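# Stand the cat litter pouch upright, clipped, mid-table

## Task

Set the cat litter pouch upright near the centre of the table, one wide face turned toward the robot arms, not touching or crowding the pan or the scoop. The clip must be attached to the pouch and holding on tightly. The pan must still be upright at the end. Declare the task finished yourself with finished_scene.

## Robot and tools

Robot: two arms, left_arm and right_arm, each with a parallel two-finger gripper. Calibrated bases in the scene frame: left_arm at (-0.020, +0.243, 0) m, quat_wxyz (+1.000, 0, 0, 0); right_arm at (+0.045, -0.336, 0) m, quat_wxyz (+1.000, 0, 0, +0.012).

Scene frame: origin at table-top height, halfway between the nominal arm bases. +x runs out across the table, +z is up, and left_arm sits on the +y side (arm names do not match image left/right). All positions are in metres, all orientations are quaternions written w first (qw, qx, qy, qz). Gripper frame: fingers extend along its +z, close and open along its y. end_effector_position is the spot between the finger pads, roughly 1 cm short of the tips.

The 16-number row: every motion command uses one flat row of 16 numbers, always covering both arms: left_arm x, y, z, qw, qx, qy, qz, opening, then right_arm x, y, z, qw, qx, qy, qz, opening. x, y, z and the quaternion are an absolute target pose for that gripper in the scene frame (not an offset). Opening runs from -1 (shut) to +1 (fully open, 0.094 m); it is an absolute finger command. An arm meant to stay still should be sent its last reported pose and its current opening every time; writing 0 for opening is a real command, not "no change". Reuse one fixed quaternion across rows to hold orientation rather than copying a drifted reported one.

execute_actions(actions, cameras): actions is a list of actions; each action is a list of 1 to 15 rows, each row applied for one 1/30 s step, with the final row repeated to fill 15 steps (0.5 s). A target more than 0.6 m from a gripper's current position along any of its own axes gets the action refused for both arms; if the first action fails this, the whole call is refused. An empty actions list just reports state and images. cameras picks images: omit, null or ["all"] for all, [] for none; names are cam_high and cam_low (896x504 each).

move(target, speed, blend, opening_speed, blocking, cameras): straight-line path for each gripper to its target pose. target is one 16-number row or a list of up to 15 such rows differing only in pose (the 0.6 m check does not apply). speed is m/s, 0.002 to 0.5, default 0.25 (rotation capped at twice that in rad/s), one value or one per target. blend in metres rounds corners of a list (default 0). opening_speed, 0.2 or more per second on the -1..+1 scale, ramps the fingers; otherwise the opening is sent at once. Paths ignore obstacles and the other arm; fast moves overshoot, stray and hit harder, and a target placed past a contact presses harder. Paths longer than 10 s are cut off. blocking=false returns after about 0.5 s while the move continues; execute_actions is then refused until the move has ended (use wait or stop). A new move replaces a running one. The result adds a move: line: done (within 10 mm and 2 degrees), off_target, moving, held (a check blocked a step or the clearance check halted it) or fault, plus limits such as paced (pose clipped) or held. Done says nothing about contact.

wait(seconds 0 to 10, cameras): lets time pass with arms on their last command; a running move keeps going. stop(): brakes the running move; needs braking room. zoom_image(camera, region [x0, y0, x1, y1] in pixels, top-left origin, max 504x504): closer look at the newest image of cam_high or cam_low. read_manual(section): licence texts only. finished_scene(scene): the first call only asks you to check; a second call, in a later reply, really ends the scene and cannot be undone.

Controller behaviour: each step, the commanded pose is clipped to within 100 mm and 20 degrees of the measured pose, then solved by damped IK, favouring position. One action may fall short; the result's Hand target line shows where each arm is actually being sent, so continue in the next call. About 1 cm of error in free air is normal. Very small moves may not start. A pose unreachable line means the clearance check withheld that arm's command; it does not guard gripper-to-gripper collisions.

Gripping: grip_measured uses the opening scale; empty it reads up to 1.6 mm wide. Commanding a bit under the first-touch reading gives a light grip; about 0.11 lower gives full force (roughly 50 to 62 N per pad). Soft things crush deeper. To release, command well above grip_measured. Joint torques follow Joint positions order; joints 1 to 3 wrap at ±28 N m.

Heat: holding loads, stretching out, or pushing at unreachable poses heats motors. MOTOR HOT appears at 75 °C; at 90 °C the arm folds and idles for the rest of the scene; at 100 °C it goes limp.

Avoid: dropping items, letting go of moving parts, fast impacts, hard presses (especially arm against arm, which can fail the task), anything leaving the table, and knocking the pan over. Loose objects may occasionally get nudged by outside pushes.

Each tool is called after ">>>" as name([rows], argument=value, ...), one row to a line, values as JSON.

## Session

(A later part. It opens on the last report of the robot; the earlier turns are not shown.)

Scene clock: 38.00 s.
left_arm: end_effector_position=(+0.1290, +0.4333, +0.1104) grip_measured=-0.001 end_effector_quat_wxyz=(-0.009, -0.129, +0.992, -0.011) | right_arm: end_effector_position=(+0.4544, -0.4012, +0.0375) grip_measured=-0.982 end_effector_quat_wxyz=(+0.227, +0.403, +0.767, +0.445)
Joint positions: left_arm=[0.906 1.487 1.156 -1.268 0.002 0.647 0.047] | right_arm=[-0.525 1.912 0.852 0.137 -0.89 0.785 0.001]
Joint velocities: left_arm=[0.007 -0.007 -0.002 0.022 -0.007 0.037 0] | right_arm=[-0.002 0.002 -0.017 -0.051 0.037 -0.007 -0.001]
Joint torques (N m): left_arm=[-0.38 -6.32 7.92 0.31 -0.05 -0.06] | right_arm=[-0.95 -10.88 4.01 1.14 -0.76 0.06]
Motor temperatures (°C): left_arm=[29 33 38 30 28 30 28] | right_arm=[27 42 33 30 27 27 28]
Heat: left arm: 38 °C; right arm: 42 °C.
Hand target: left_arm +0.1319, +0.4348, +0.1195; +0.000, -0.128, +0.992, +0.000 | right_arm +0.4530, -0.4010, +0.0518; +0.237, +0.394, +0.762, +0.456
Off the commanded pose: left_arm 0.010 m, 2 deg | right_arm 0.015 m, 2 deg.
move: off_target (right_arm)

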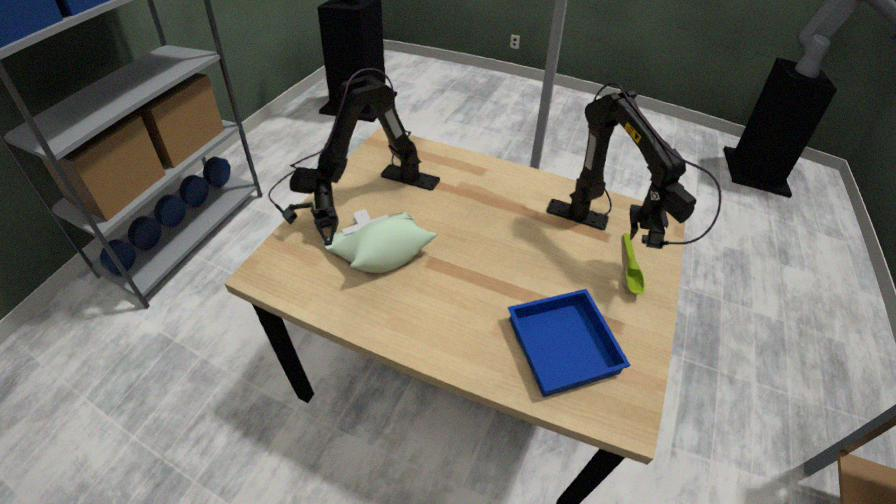

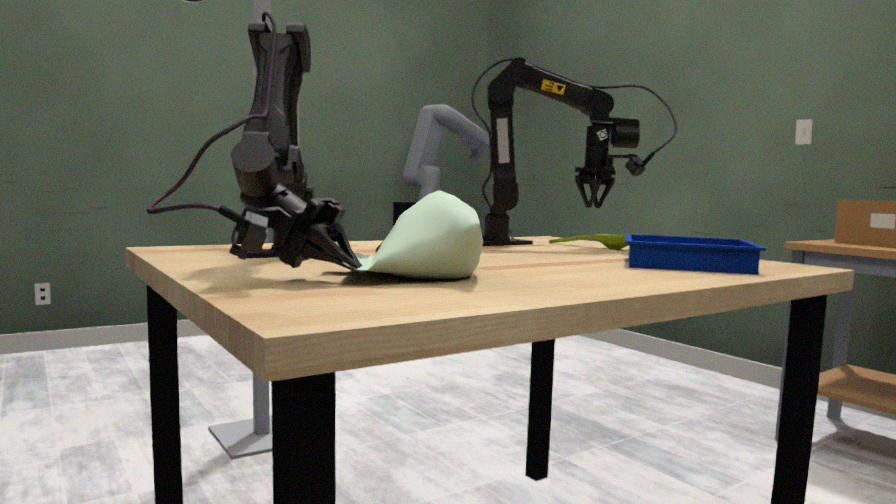

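>>> wait(seconds=0)

Scene clock: 38.77 s.
left_arm: end_effector_position=(+0.1290, +0.4333, +0.1104) grip_measured=-0.001 end_effector_quat_wxyz=(-0.009, -0.129, +0.992, -0.011) | right_arm: end_effector_position=(+0.4545, -0.4012, +0.0376) grip_measured=-0.982 end_effector_quat_wxyz=(+0.227, +0.403, +0.767, +0.445)
Joint positions: left_arm=[0.906 1.487 1.156 -1.268 0.002 0.647 0.047] | right_arm=[-0.525 1.912 0.852 0.137 -0.89 0.785 0.001]
Joint velocities: left_arm=[-0.002 0.002 -0.002 0.037 -0.037 -0.022 -0.001] | right_arm=[-0.002 -0.007 -0.022 0.022 0.007 -0.007 -0.001]
Joint torques (N m): left_arm=[-0.42 -6.26 7.98 0.28 -0.05 -0.01] | right_arm=[-0.98 -11.18 4.16 1.16 -0.75 0.04]
Motor temperatures (°C): left_arm=[29 33 38 30 28 30 28] | right_arm=[27 42 33 30 27 27 28]
Heat: left arm: 38 °C; right arm: 42 °C.
Hand target: left_arm +0.1319, +0.4348, +0.1195; +0.000, -0.128, +0.992, +0.000 | right_arm +0.4530, -0.4010, +0.0519; +0.238, +0.394, +0.762, +0.456
Tool commands: left_gripper/opening=+0.0 right_gripper/opening=-1.0
Off the commanded pose: left_arm 0.010 m, 2 deg | right_arm 0.015 m, 2 deg.

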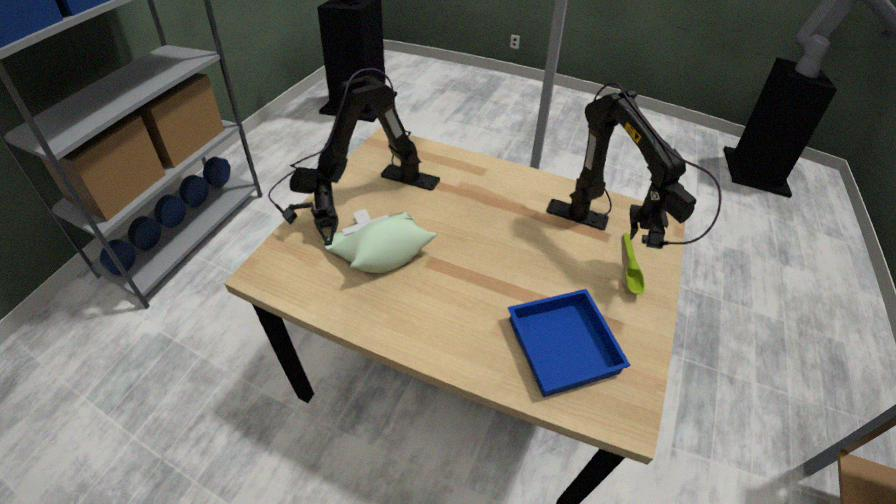

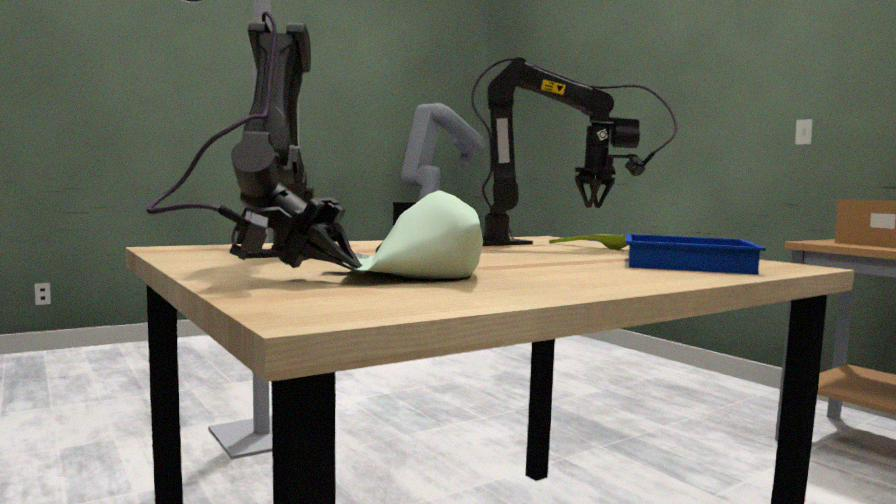

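>>> zoom_image(camera="cam_high", region=[270, 170, 470, 290])

>>> zoom_image(camera="cam_low", region=[220, 160, 520, 310])

Scaled by 2.520.

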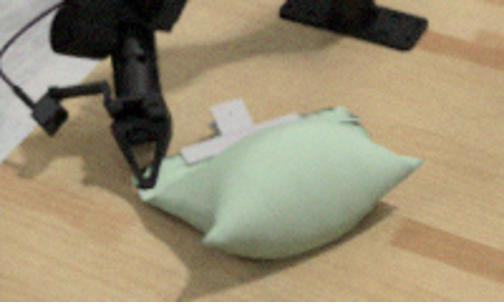

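Scaled by 1.680.

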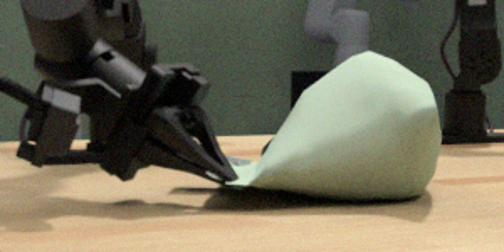

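>>> move(target=[0.1319, 0.4348, 0.1198, 0.0, -0.1279, 0.9918, 0.0, 0.0, 0.393, -0.411, 0.052, 0.30274, 0.50384, 0.69346, 0.41668, -1.0], speed=0.08)

Scene clock: 42.40 s.
left_arm: end_effector_position=(+0.1290, +0.4333, +0.1104) grip_measured=-0.001 end_effector_quat_wxyz=(-0.009, -0.129, +0.992, -0.011) | right_arm: end_effector_position=(+0.3922, -0.4072, +0.0409) grip_measured=-0.982 end_effector_quat_wxyz=(+0.286, +0.511, +0.700, +0.409)
Joint positions: left_arm=[0.906 1.487 1.156 -1.268 0.002 0.647 0.047] | right_arm=[-0.57 1.63 0.445 0.446 -0.727 1.047 0.001]
Joint velocities: left_arm=[-0.007 -0.017 0.002 -0.007 -0.037 -0.051 -0.001] | right_arm=[0.007 0.007 -0.007 -0.007 -0.066 -0.037 0]
Joint torques (N m): left_arm=[-0.55 -6.19 7.87 0.23 -0.07 -0.06] | right_arm=[-1.28 -7.66 3.86 1.58 -0.55 0.07]
Motor temperatures (°C): left_arm=[29 34 38 30 28 30 28] | right_arm=[27 43 33 31 27 27 28]
Heat: left arm: 38 °C; right arm: 43 °C.
Hand target: left_arm +0.1319, +0.4348, +0.1195; +0.000, -0.128, +0.992, +0.000 | right_arm +0.3930, -0.4098, +0.0522; +0.302, +0.502, +0.695, +0.416
Off the commanded pose: left_arm 0.010 m, 2 deg | right_arm 0.012 m, 2 deg.
move: off_target (right_arm)

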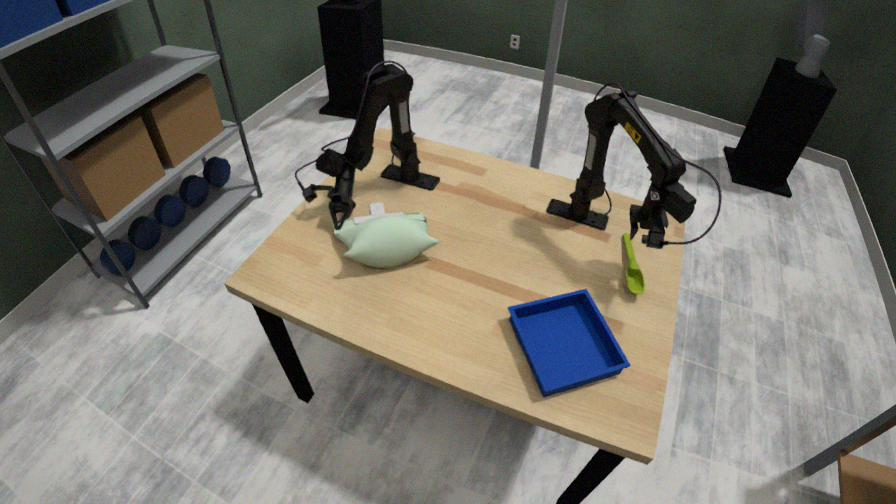

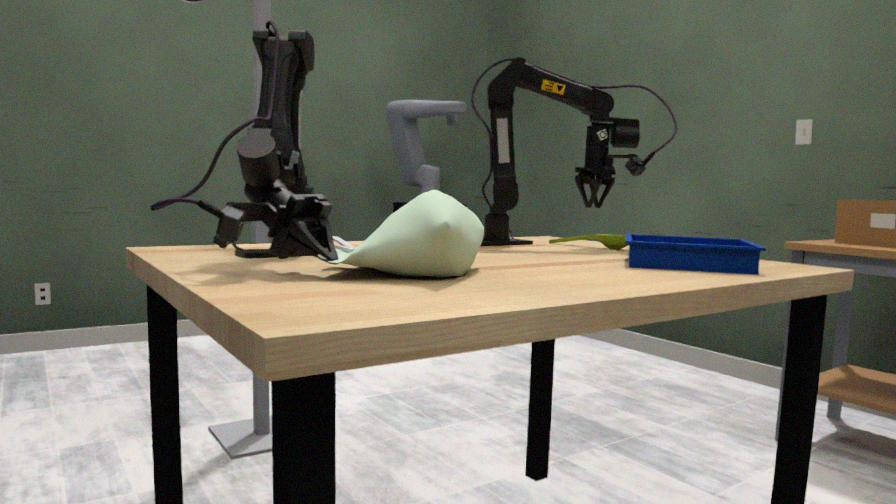

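>>> zoom_image(camera="cam_high", region=[290, 170, 490, 290])

>>> zoom_image(camera="cam_low", region=[220, 160, 520, 310])

Scaled by 2.520.

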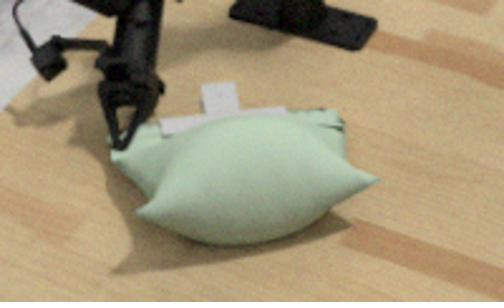

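Scaled by 1.680.

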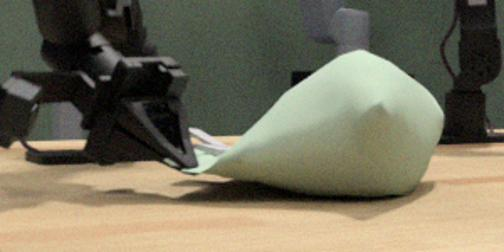

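>>> move(target=[0.1319, 0.4348, 0.1198, 0.0, -0.1279, 0.9918, 0.0, 0.0, 0.350, -0.410, 0.052, 0.33106, 0.55098, 0.65663, 0.39454, -1.0], speed=0.08)

Scene clock: 45.03 s.
left_arm: end_effector_position=(+0.1290, +0.4333, +0.1104) grip_measured=-0.001 end_effector_quat_wxyz=(-0.009, -0.129, +0.992, -0.011) | right_arm: end_effector_position=(+0.3497, -0.4053, +0.0438) grip_measured=-0.982 end_effector_quat_wxyz=(+0.315, +0.556, +0.663, +0.390)
Joint positions: left_arm=[0.906 1.487 1.156 -1.268 0.002 0.647 0.047] | right_arm=[-0.605 1.409 0.237 0.495 -0.653 1.134 0.001]
Joint velocities: left_arm=[-0.007 0.012 -0.007 -0.007 0.007 -0.095 0] | right_arm=[0.007 0.017 -0.002 -0.007 0.007 0.007 0]
Joint torques (N m): left_arm=[-0.39 -6.16 7.64 0.28 -0.08 0] | right_arm=[-1.29 -5.27 4.15 1.6 -0.4 0.01]
Motor temperatures (°C): left_arm=[29 34 38 30 28 30 28] | right_arm=[27 42 33 32 27 27 28]
Heat: left arm: 38 °C; right arm: 42 °C.
Hand target: left_arm +0.1319, +0.4348, +0.1195; +0.000, -0.128, +0.992, +0.000 | right_arm +0.3501, -0.4092, +0.0521; +0.331, +0.550, +0.658, +0.394
Off the commanded pose: left_arm 0.010 m, 2 deg | right_arm 0.009 m, 2 deg.
move: done

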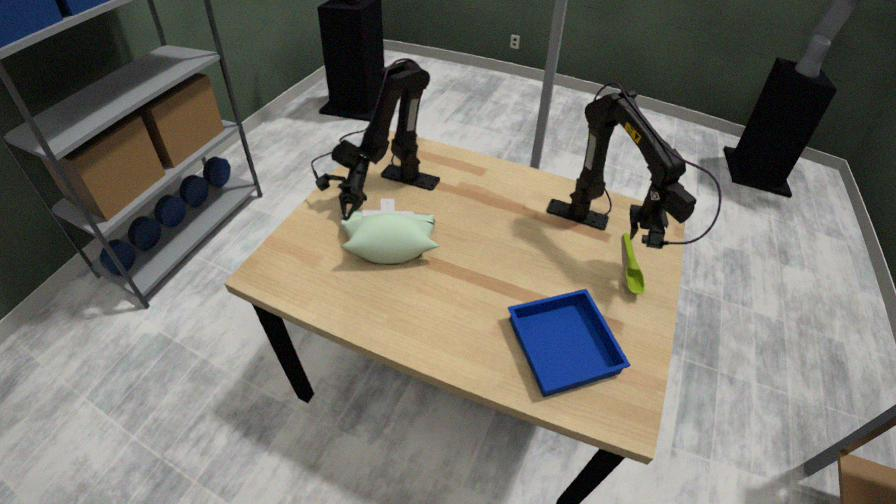

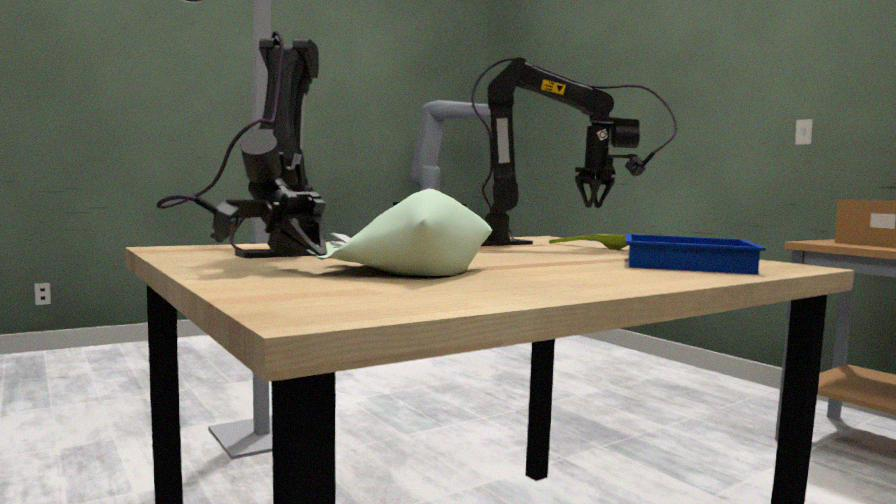

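>>> zoom_image(camera="cam_high", region=[290, 170, 490, 290])

>>> zoom_image(camera="cam_low", region=[220, 160, 520, 310])

Scaled by 2.520.

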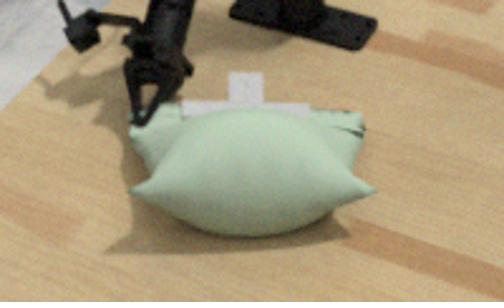

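Scaled by 1.680.

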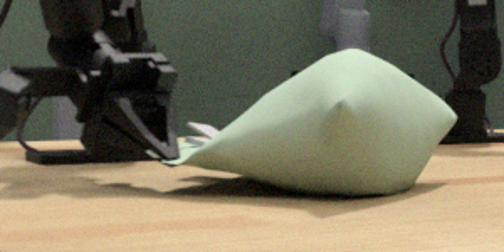

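>>> zoom_image(camera="cam_high", region=[395, 190, 465, 260])

>>> zoom_image(camera="cam_high", region=[330, 180, 460, 270])

>>> zoom_image(camera="cam_low", region=[300, 210, 440, 290])

Scaled by 7.200.

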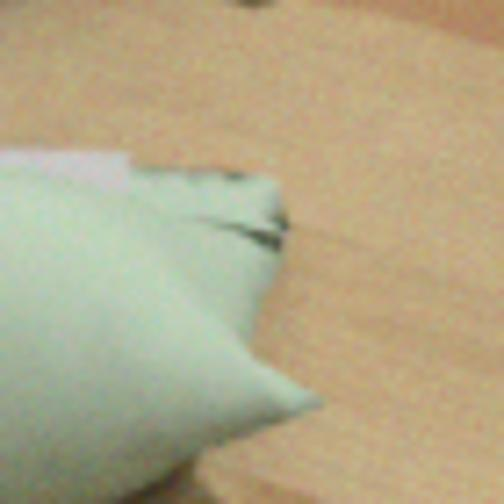

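Scaled by 3.877.

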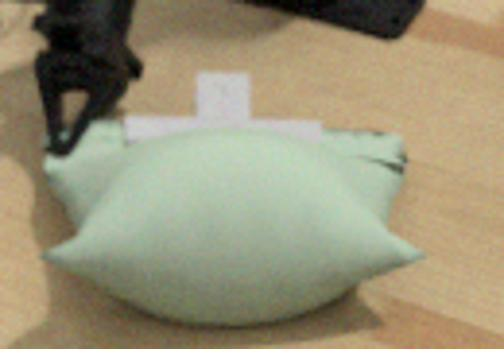

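Scaled by 3.600.

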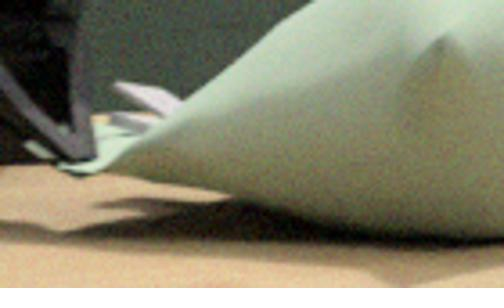

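>>> move([
  [0.20, 0.36, 0.15, 0.0793, -0.2216, 0.9638, -0.1244, -0.1, 0.350, -0.410, 0.052, 0.33106, 0.55098, 0.65663, 0.39454, -1.0],
  [0.28, 0.20, 0.17, 0.1708, -0.3247, 0.8907, -0.2682, -0.1, 0.350, -0.410, 0.052, 0.33106, 0.55098, 0.65663, 0.39454, -1.0],
  [0.25, 0.0, 0.17, 0.2548, -0.4131, 0.7775, -0.3999, -0.1, 0.350, -0.410, 0.052, 0.33106, 0.55098, 0.65663, 0.39454, -1.0],
  [0.20, -0.085, 0.12, 0.29264, -0.45062, 0.70733, -0.45935, -0.1, 0.350, -0.410, 0.052, 0.33106, 0.55098, 0.65663, 0.39454, -1.0],
], speed=0.2, blend=0.04, opening_speed=0.5)

Scene clock: 53.73 s.
left_arm: end_effector_position=(+0.1932, -0.0831, +0.1194) grip_measured=-0.099 end_effector_quat_wxyz=(+0.281, -0.441, +0.723, -0.451) | right_arm: end_effector_position=(+0.3497, -0.4053, +0.0438) grip_measured=-0.982 end_effector_quat_wxyz=(+0.314, +0.556, +0.663, +0.390)
Joint positions: left_arm=[-1.307 1.489 0.643 0.22 -0.735 -2.013 0.042] | right_arm=[-0.605 1.409 0.237 0.495 -0.653 1.135 0.001]
Joint velocities: left_arm=[0.012 0.002 -0.002 -0.007 -0.066 -0.066 -0.001] | right_arm=[-0.017 0.002 -0.007 -0.007 -0.051 0.037 0]
Joint torques (N m): left_arm=[-0.03 -4.16 6.19 1.73 -0.48 0.06] | right_arm=[-1.85 -5.2 4.33 1.64 -0.39 0.07]
Motor temperatures (°C): left_arm=[29 33 38 31 28 30 28] | right_arm=[27 40 33 34 27 27 29]
Heat: left arm: 38 °C; right arm: 40 °C.
Hand target: left_arm +0.1941, -0.0806, +0.1149; +0.290, -0.440, +0.725, -0.444 | right_arm +0.3500, -0.4099, +0.0518; +0.331, +0.551, +0.657, +0.394
Off the commanded pose: left_arm 0.007 m, 3 deg | right_arm 0.009 m, 2 deg.
move: off_target (left_arm)

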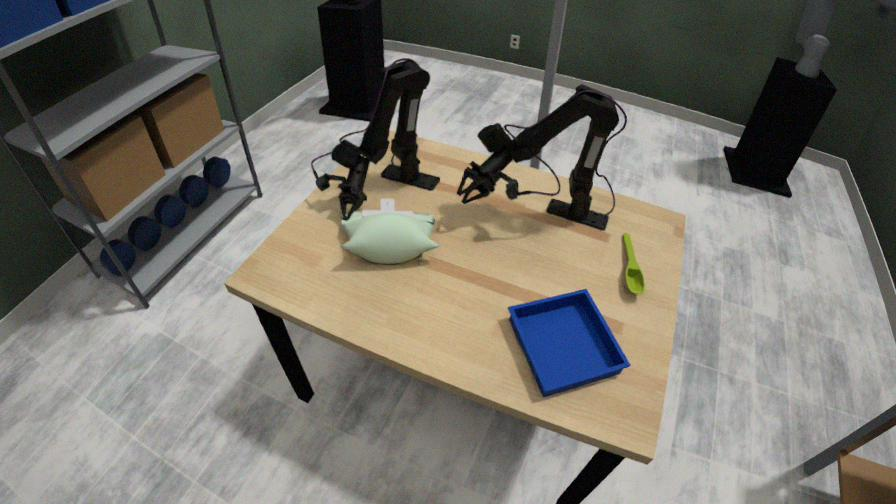

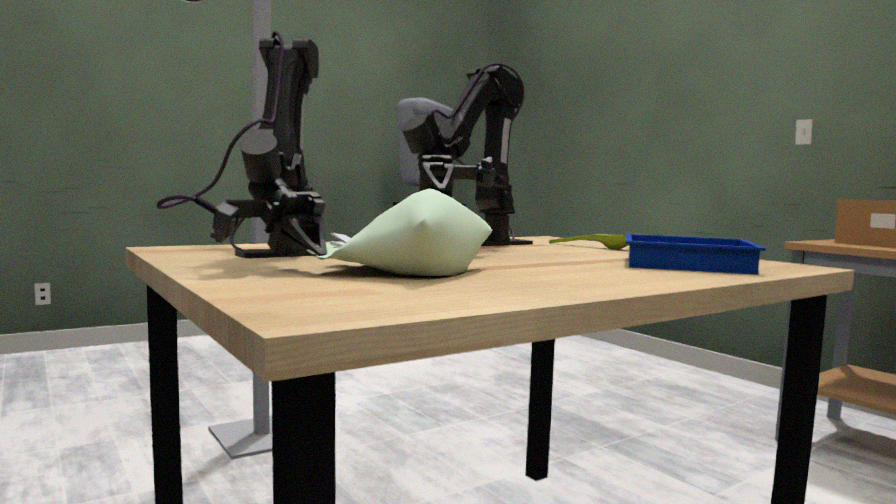

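>>> zoom_image(camera="cam_high", region=[400, 140, 540, 260])

>>> zoom_image(camera="cam_low", region=[380, 100, 560, 260])

Scaled by 3.600.

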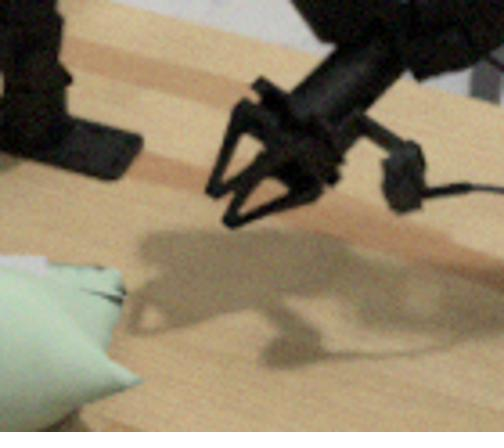

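Scaled by 2.800.

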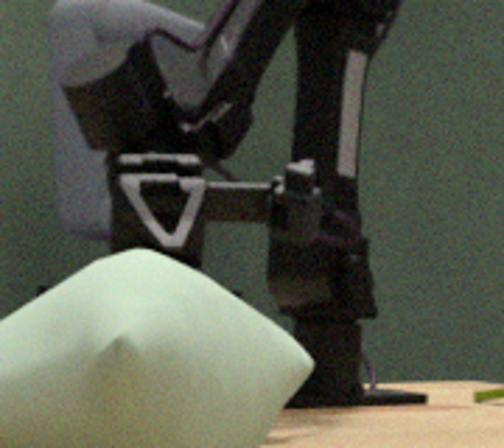

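>>> move([
  [0.207, -0.100, 0.075, 0.29264, -0.45062, 0.70733, -0.45935, -0.15, 0.350, -0.410, 0.052, 0.33106, 0.55098, 0.65663, 0.39454, -1.0],
  [0.207, -0.100, 0.040, 0.29264, -0.45062, 0.70733, -0.45935, -0.15, 0.350, -0.410, 0.052, 0.33106, 0.55098, 0.65663, 0.39454, -1.0],
], speed=0.08, blend=0.01, opening_speed=0.5)

Scene clock: 56.27 s.
left_arm: end_effector_position=(+0.2038, -0.1071, +0.0471) grip_measured=-0.149 end_effector_quat_wxyz=(+0.280, -0.450, +0.704, -0.472) | right_arm: end_effector_position=(+0.3497, -0.4053, +0.0438) grip_measured=-0.982 end_effector_quat_wxyz=(+0.314, +0.556, +0.663, +0.390)
Joint positions: left_arm=[-1.3 1.863 0.6 0.691 -0.746 -2.016 0.04] | right_arm=[-0.605 1.409 0.237 0.495 -0.653 1.135 0.001]
Joint velocities: left_arm=[-0.002 0.027 0.002 0.007 0.007 -0.037 0] | right_arm=[-0.007 -0.007 0.017 -0.037 0.022 0.007 0]
Joint torques (N m): left_arm=[0.59 -5.81 4.11 1.75 -0.4 0.11] | right_arm=[-1.74 -4.93 4.23 1.59 -0.39 0.04]
Motor temperatures (°C): left_arm=[29 33 38 31 28 30 28] | right_arm=[27 39 33 35 27 27 29]
Heat: left arm: 38 °C; right arm: 39 °C.
Hand target: left_arm +0.2067, -0.0993, +0.0401; +0.292, -0.451, +0.707, -0.460 | right_arm +0.3500, -0.4099, +0.0518; +0.331, +0.551, +0.657, +0.394
Off the commanded pose: left_arm 0.011 m, 2 deg | right_arm 0.009 m, 2 deg.
move: off_target (left_arm)

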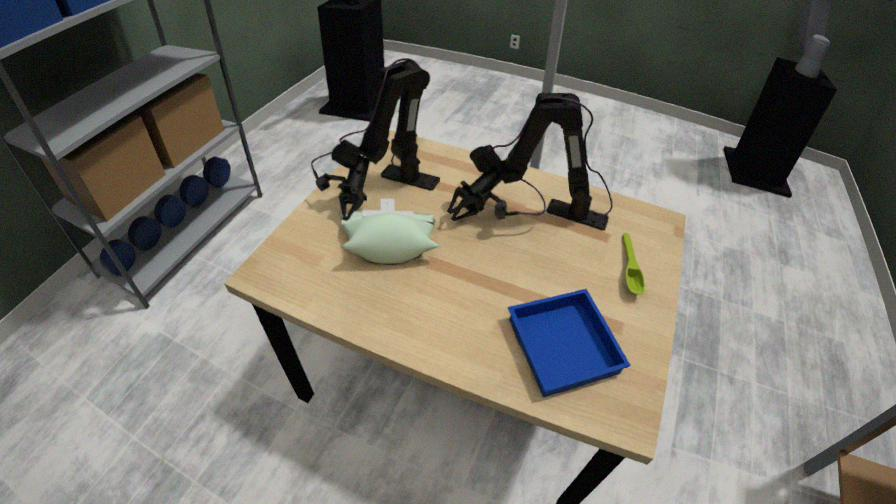

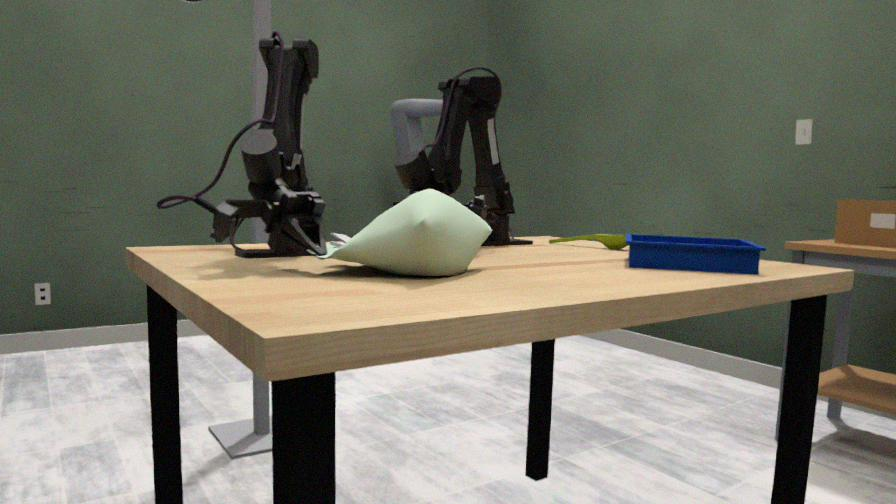

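>>> zoom_image(camera="cam_high", region=[400, 160, 520, 260])

>>> zoom_image(camera="cam_low", region=[380, 160, 530, 280])

Scaled by 4.200.

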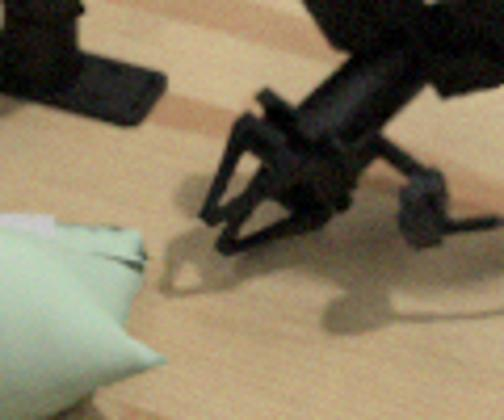

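Scaled by 3.360.

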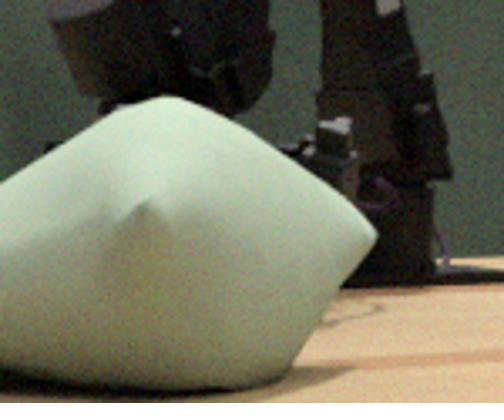

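>>> move(target=[0.209, -0.095, 0.030, 0.29264, -0.45062, 0.70733, -0.45935, 0.0, 0.350, -0.410, 0.052, 0.33106, 0.55098, 0.65663, 0.39454, -1.0], speed=0.05, opening_speed=0.5, cameras=["cam_high"])

Scene clock: 57.87 s.
left_arm: end_effector_position=(+0.2076, -0.1018, +0.0389) grip_measured=-0.001 end_effector_quat_wxyz=(+0.282, -0.454, +0.700, -0.473) | right_arm: end_effector_position=(+0.3497, -0.4053, +0.0438) grip_measured=-0.982 end_effector_quat_wxyz=(+0.314, +0.556, +0.663, +0.390)
Joint positions: left_arm=[-1.287 1.897 0.58 0.754 -0.746 -2.014 0.047] | right_arm=[-0.605 1.409 0.237 0.495 -0.653 1.135 0.001]
Joint velocities: left_arm=[0.007 0.002 0.007 -0.051 -0.066 0.007 0] | right_arm=[0.002 -0.012 0.002 -0.007 -0.022 -0.022 0]
Joint torques (N m): left_arm=[0.66 -5.49 3.85 1.74 -0.31 0.15] | right_arm=[-2.03 -5.05 4.07 1.68 -0.45 0.01]
Motor temperatures (°C): left_arm=[29 33 37 31 28 30 28] | right_arm=[27 39 33 35 27 27 29]
Heat: left arm: 37 °C; right arm: 39 °C.
Hand target: left_arm +0.2088, -0.0949, +0.0302; +0.292, -0.451, +0.707, -0.459 | right_arm +0.3500, -0.4099, +0.0518; +0.331, +0.551, +0.657, +0.394
Off the commanded pose: left_arm 0.011 m, 2 deg | right_arm 0.009 m, 2 deg.
move: off_target (left_arm)
Images, in order (width x height): cam_high 896x504.

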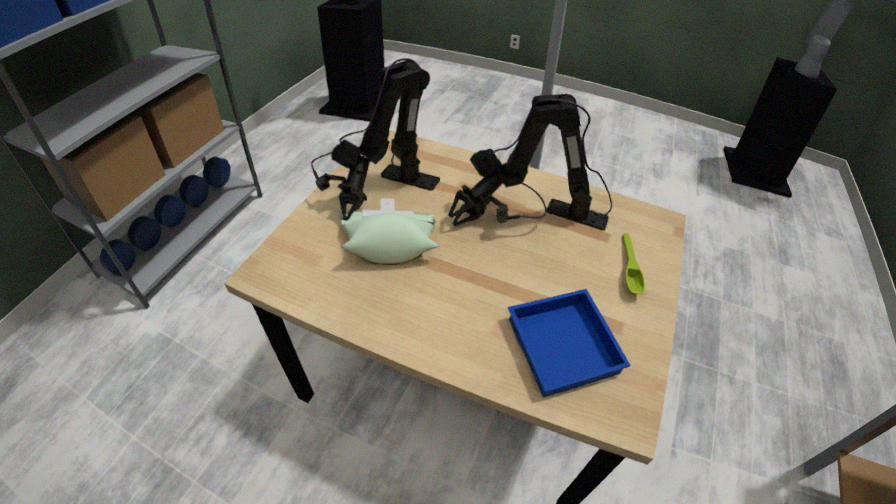

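>>> move(target=[0.211, -0.098, 0.024, 0.29264, -0.45062, 0.70733, -0.45935, 0.0, 0.350, -0.410, 0.052, 0.33106, 0.55098, 0.65663, 0.39454, -1.0], speed=0.04, cameras=["cam_high"])

>>> zoom_image(camera="cam_high", region=[400, 160, 520, 260])

Scene clock: 59.07 s.
left_arm: end_effector_position=(+0.2090, -0.1007, +0.0301) grip_measured=-0.001 end_effector_quat_wxyz=(+0.285, -0.454, +0.702, -0.469) | right_arm: end_effector_position=(+0.3497, -0.4053, +0.0438) grip_measured=-0.982 end_effector_quat_wxyz=(+0.314, +0.556, +0.663, +0.390)
Joint positions: left_arm=[-1.283 1.933 0.58 0.781 -0.746 -2.012 0.047] | right_arm=[-0.605 1.409 0.237 0.495 -0.653 1.135 0.001]
Joint velocities: left_arm=[-0.012 0.007 0.007 -0.066 -0.037 -0.081 0] | right_arm=[-0.002 -0.017 0.002 -0.051 -0.007 0.051 0.001]
Joint torques (N m): left_arm=[0.58 -5.74 4.52 1.74 -0.26 0.13] | right_arm=[-1.8 -5.08 4.18 1.62 -0.45 0.03]
Motor temperatures (°C): left_arm=[29 33 37 31 28 30 28] | right_arm=[27 39 33 35 27 27 29]
Heat: left arm: 37 °C; right arm: 39 °C.
Hand target: left_arm +0.2110, -0.0976, +0.0241; +0.293, -0.451, +0.707, -0.459 | right_arm +0.3500, -0.4099, +0.0518; +0.331, +0.551, +0.657, +0.394
Off the commanded pose: left_arm 0.007 m, 2 deg | right_arm 0.009 m, 2 deg.
move: done
Images, in order (width x height): cam_high 896x504.

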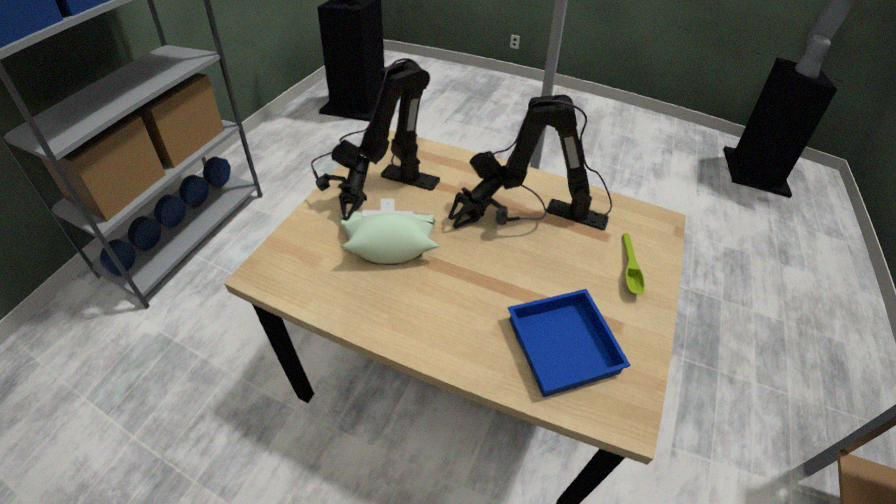

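Scaled by 4.200.

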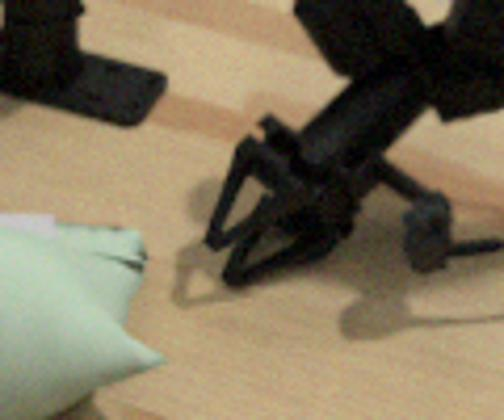

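>>> move(target=[0.230, -0.128, 0.026, 0.29862, -0.45985, 0.70136, -0.45547, 0.0, 0.350, -0.410, 0.052, 0.33106, 0.55098, 0.65663, 0.39454, -1.0], speed=0.05, cameras=["cam_high"])

>>> zoom_image(camera="cam_high", region=[400, 160, 520, 260])

Scene clock: 60.57 s.
left_arm: end_effector_position=(+0.2265, -0.1299, +0.0329) grip_measured=-0.001 end_effector_quat_wxyz=(+0.288, -0.462, +0.694, -0.471) | right_arm: end_effector_position=(+0.3497, -0.4053, +0.0438) grip_measured=-0.982 end_effector_quat_wxyz=(+0.314, +0.556, +0.663, +0.390)
Joint positions: left_arm=[-1.263 2.008 0.726 0.722 -0.746 -2.012 0.047] | right_arm=[-0.605 1.409 0.237 0.495 -0.653 1.135 0.001]
Joint velocities: left_arm=[-0.007 -0.012 0.007 -0.037 0.051 0.022 -0.001] | right_arm=[-0.002 -0.002 0.007 -0.007 -0.007 0.051 0]
Joint torques (N m): left_arm=[0.54 -6.48 6.01 1.45 -0.32 0.09] | right_arm=[-1.7 -4.98 4.15 1.65 -0.4 0.05]
Motor temperatures (°C): left_arm=[29 33 37 32 28 30 28] | right_arm=[27 39 33 36 27 27 29]
Heat: left arm: 37 °C; right arm: 39 °C.
Hand target: left_arm +0.2296, -0.1279, +0.0257; +0.298, -0.460, +0.701, -0.456 | right_arm +0.3500, -0.4099, +0.0518; +0.331, +0.551, +0.657, +0.394
Off the commanded pose: left_arm 0.008 m, 2 deg | right_arm 0.009 m, 2 deg.
move: done
Images, in order (width x height): cam_high 896x504.

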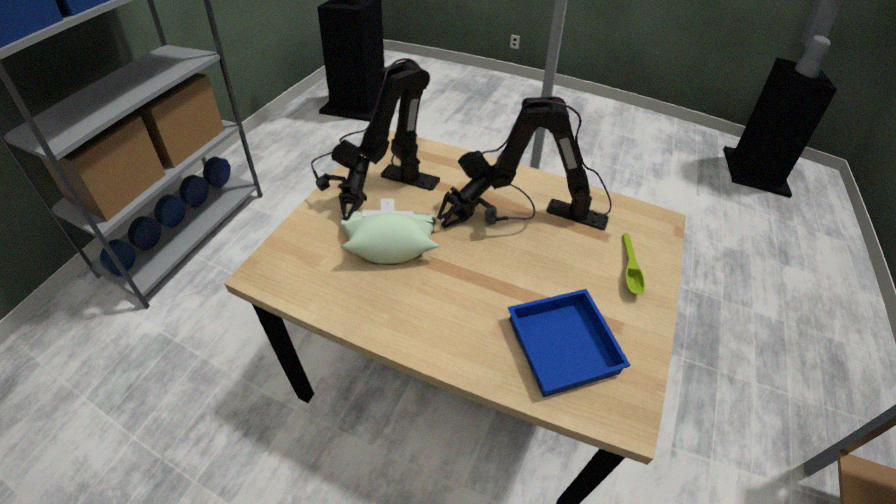

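Scaled by 4.200.

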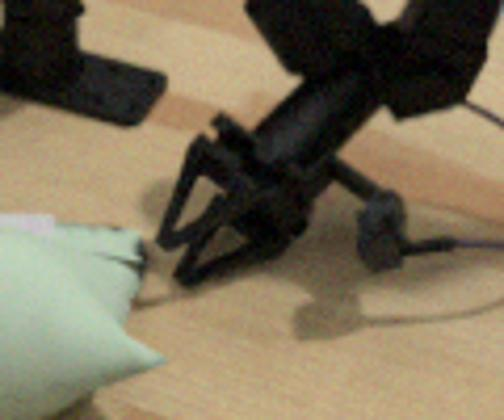

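>>> move(target=[0.243, -0.150, 0.026, 0.30456, -0.46898, 0.69529, -0.45153, 0.0, 0.350, -0.410, 0.052, 0.33106, 0.55098, 0.65663, 0.39454, -1.0], speed=0.04, cameras=["cam_high", "cam_low"])

>>> zoom_image(camera="cam_high", region=[400, 160, 520, 260])

Scene clock: 61.93 s.
left_arm: end_effector_position=(+0.2385, -0.1524, +0.0321) grip_measured=-0.001 end_effector_quat_wxyz=(+0.293, -0.467, +0.692, -0.466) | right_arm: end_effector_position=(+0.3496, -0.4056, +0.0438) grip_measured=-0.982 end_effector_quat_wxyz=(+0.315, +0.556, +0.663, +0.390)
Joint positions: left_arm=[-1.255 2.072 0.851 0.648 -0.753 -2.018 0.047] | right_arm=[-0.606 1.409 0.237 0.495 -0.653 1.135 0.001]
Joint velocities: left_arm=[-0.017 -0.007 0.002 -0.037 0.051 0.007 -0.001] | right_arm=[0.002 -0.012 0.017 -0.022 -0.125 -0.051 -0.001]
Joint torques (N m): left_arm=[0.35 -7.2 6.6 1.51 -0.43 0.05] | right_arm=[-1.68 -5.01 4.07 1.63 -0.41 0.03]
Motor temperatures (°C): left_arm=[29 33 37 32 28 30 28] | right_arm=[27 38 33 36 27 27 29]
Heat: left arm: 37 °C; right arm: 38 °C.
Hand target: left_arm +0.2426, -0.1498, +0.0259; +0.304, -0.469, +0.695, -0.452 | right_arm +0.3500, -0.4099, +0.0518; +0.331, +0.551, +0.657, +0.394
Off the commanded pose: left_arm 0.008 m, 2 deg | right_arm 0.009 m, 2 deg.
move: done

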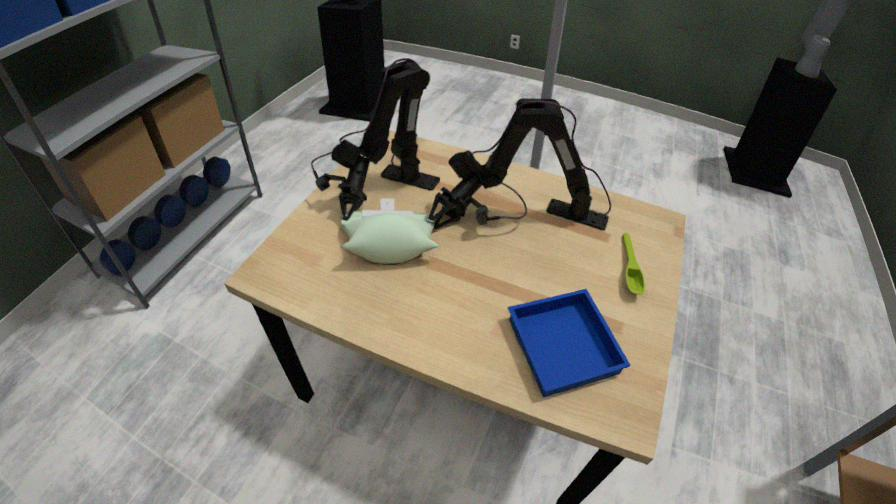

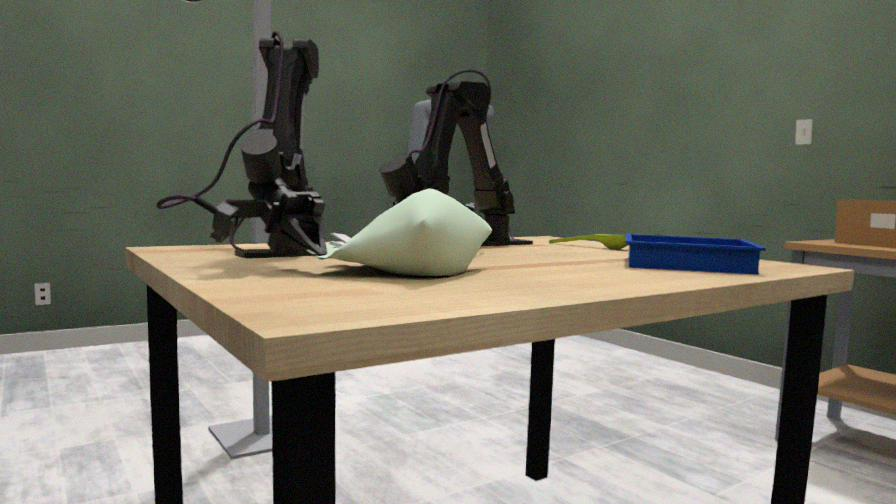

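Scaled by 4.200.

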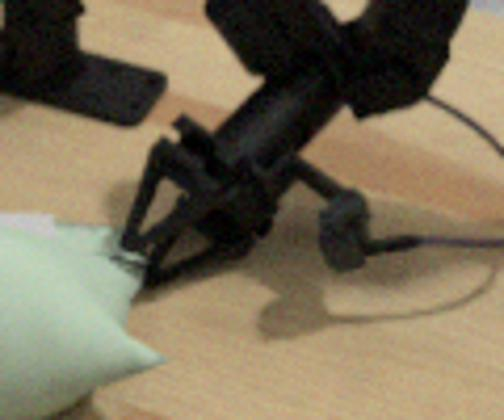

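>>> move(target=[0.255, -0.168, 0.026, 0.30456, -0.46898, 0.69529, -0.45153, 0.0, 0.350, -0.410, 0.052, 0.33106, 0.55098, 0.65663, 0.39454, -1.0], speed=0.04, cameras=["cam_high", "cam_low"])

>>> zoom_image(camera="cam_high", region=[380, 170, 480, 260])

Scene clock: 67.70 s.
left_arm: end_effector_position=(+0.2505, -0.1654, +0.0288) grip_measured=-0.001 end_effector_quat_wxyz=(+0.299, -0.470, +0.693, -0.457) | right_arm: end_effector_position=(+0.3497, -0.4068, +0.0441) grip_measured=-0.982 end_effector_quat_wxyz=(+0.316, +0.557, +0.662, +0.389)
Joint positions: left_arm=[-1.24 2.122 0.941 0.596 -0.754 -2.014 0.047] | right_arm=[-0.609 1.409 0.237 0.498 -0.652 1.135 0.001]
Joint velocities: left_arm=[0.012 0.002 -0.007 -0.022 0.051 -0.051 0] | right_arm=[0.002 -0.002 -0.007 0.037 0.051 0.007 0]
Joint torques (N m): left_arm=[0.49 -7.79 7.3 1.62 -0.25 0.1] | right_arm=[-1.43 -5.11 4.25 1.62 -0.47 0.01]
Motor temperatures (°C): left_arm=[29 34 37 32 28 30 28] | right_arm=[27 38 33 37 27 27 29]
Heat: left arm: 37 °C; right arm: 38 °C.
Hand target: left_arm +0.2547, -0.1679, +0.0258; +0.304, -0.469, +0.695, -0.452 | right_arm +0.3499, -0.4100, +0.0518; +0.331, +0.551, +0.657, +0.394
Off the commanded pose: left_arm 0.006 m, 1 deg | right_arm 0.008 m, 2 deg.
move: done

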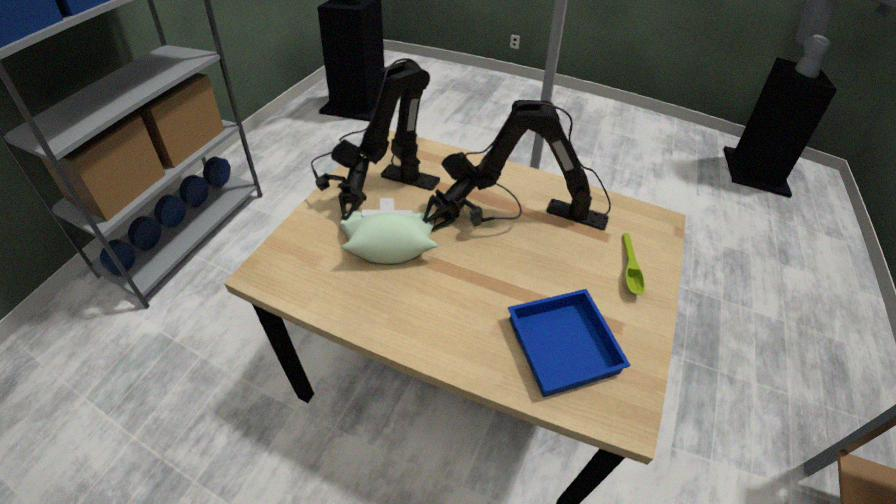

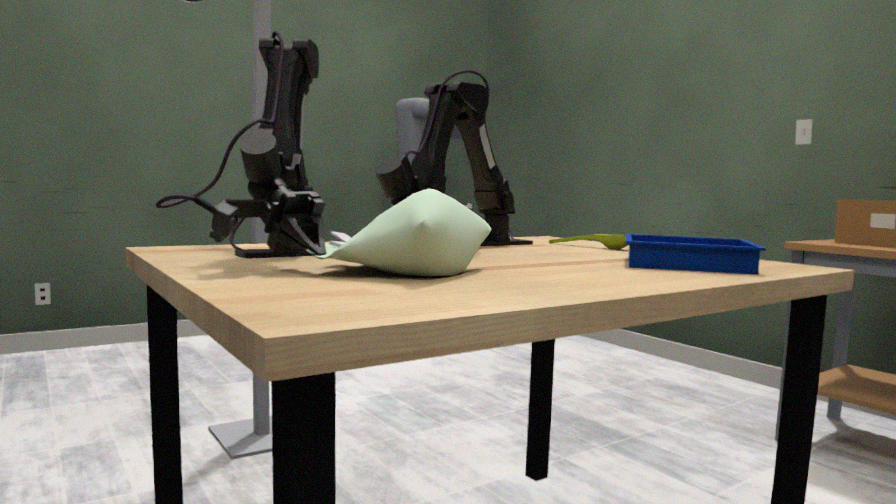

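Scaled by 5.040.

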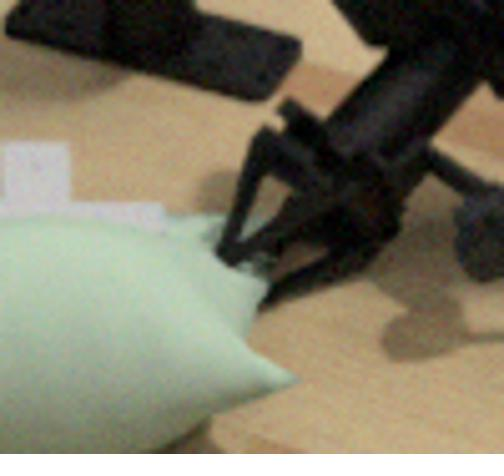

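>>> move(target=[0.256, -0.170, 0.028, 0.30456, -0.46898, 0.69529, -0.45153, -1.0, 0.350, -0.410, 0.052, 0.33106, 0.55098, 0.65663, 0.39454, -1.0], speed=0.05, opening_speed=0.6)

>>> zoom_image(camera="cam_high", region=[380, 170, 480, 260])

Scene clock: 69.90 s.
left_arm: end_effector_position=(+0.2514, -0.1653, +0.0286) grip_measured=-0.987 end_effector_quat_wxyz=(+0.305, -0.468, +0.697, -0.450) | right_arm: end_effector_position=(+0.3507, -0.4079, +0.0456) grip_measured=-0.982 end_effector_quat_wxyz=(+0.321, +0.555, +0.662, +0.389)
Joint positions: left_arm=[-1.24 2.122 0.953 0.569 -0.76 -2.007 0.001] | right_arm=[-0.609 1.409 0.237 0.508 -0.65 1.135 0.001]
Joint velocities: left_arm=[-0.017 0.002 -0.022 0.022 -0.051 0.022 -0.001] | right_arm=[-0.007 -0.007 -0.012 -0.125 0.007 -0.037 0.001]
Joint torques (N m): left_arm=[0.51 -7.98 7.47 1.74 -0.17 0.06] | right_arm=[-1.39 -5.03 4.29 1.51 -0.44 0.02]
Motor temperatures (°C): left_arm=[29 34 37 32 28 30 28] | right_arm=[27 37 33 37 27 27 29]
Heat: left arm: 37 °C; right arm: 37 °C.
Hand target: left_arm +0.2559, -0.1699, +0.0280; +0.304, -0.469, +0.695, -0.452 | right_arm +0.3500, -0.4100, +0.0518; +0.331, +0.551, +0.657, +0.394
Off the commanded pose: left_arm 0.007 m, 0 deg | right_arm 0.007 m, 1 deg.
move: done

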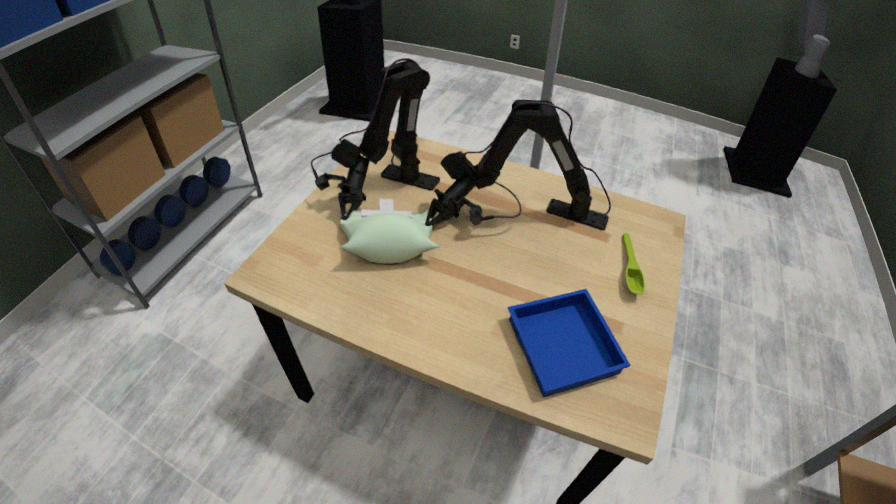

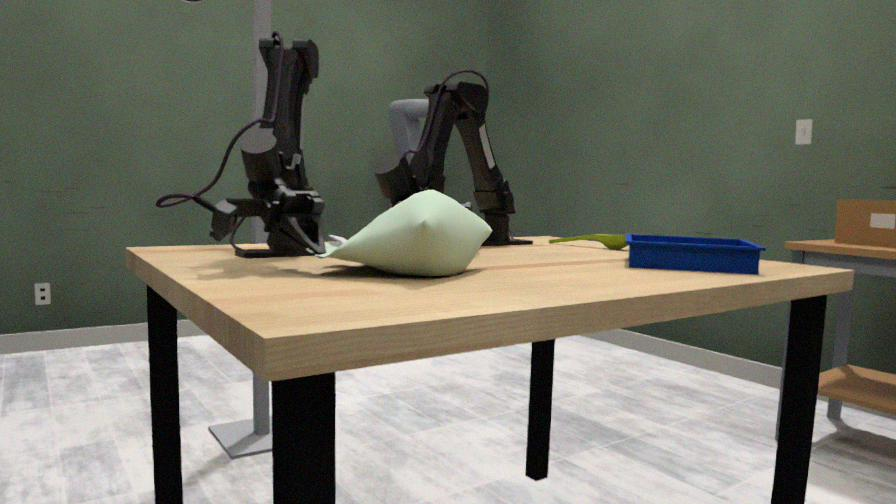

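Scaled by 5.040.

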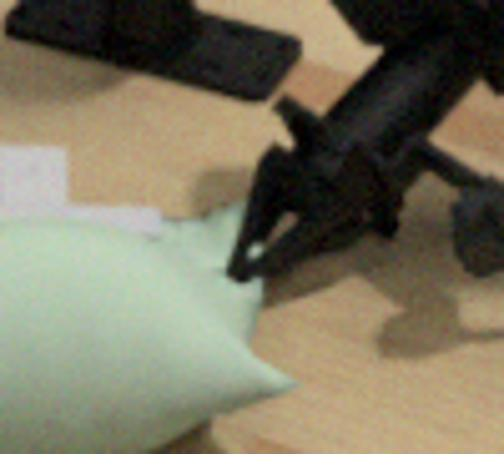

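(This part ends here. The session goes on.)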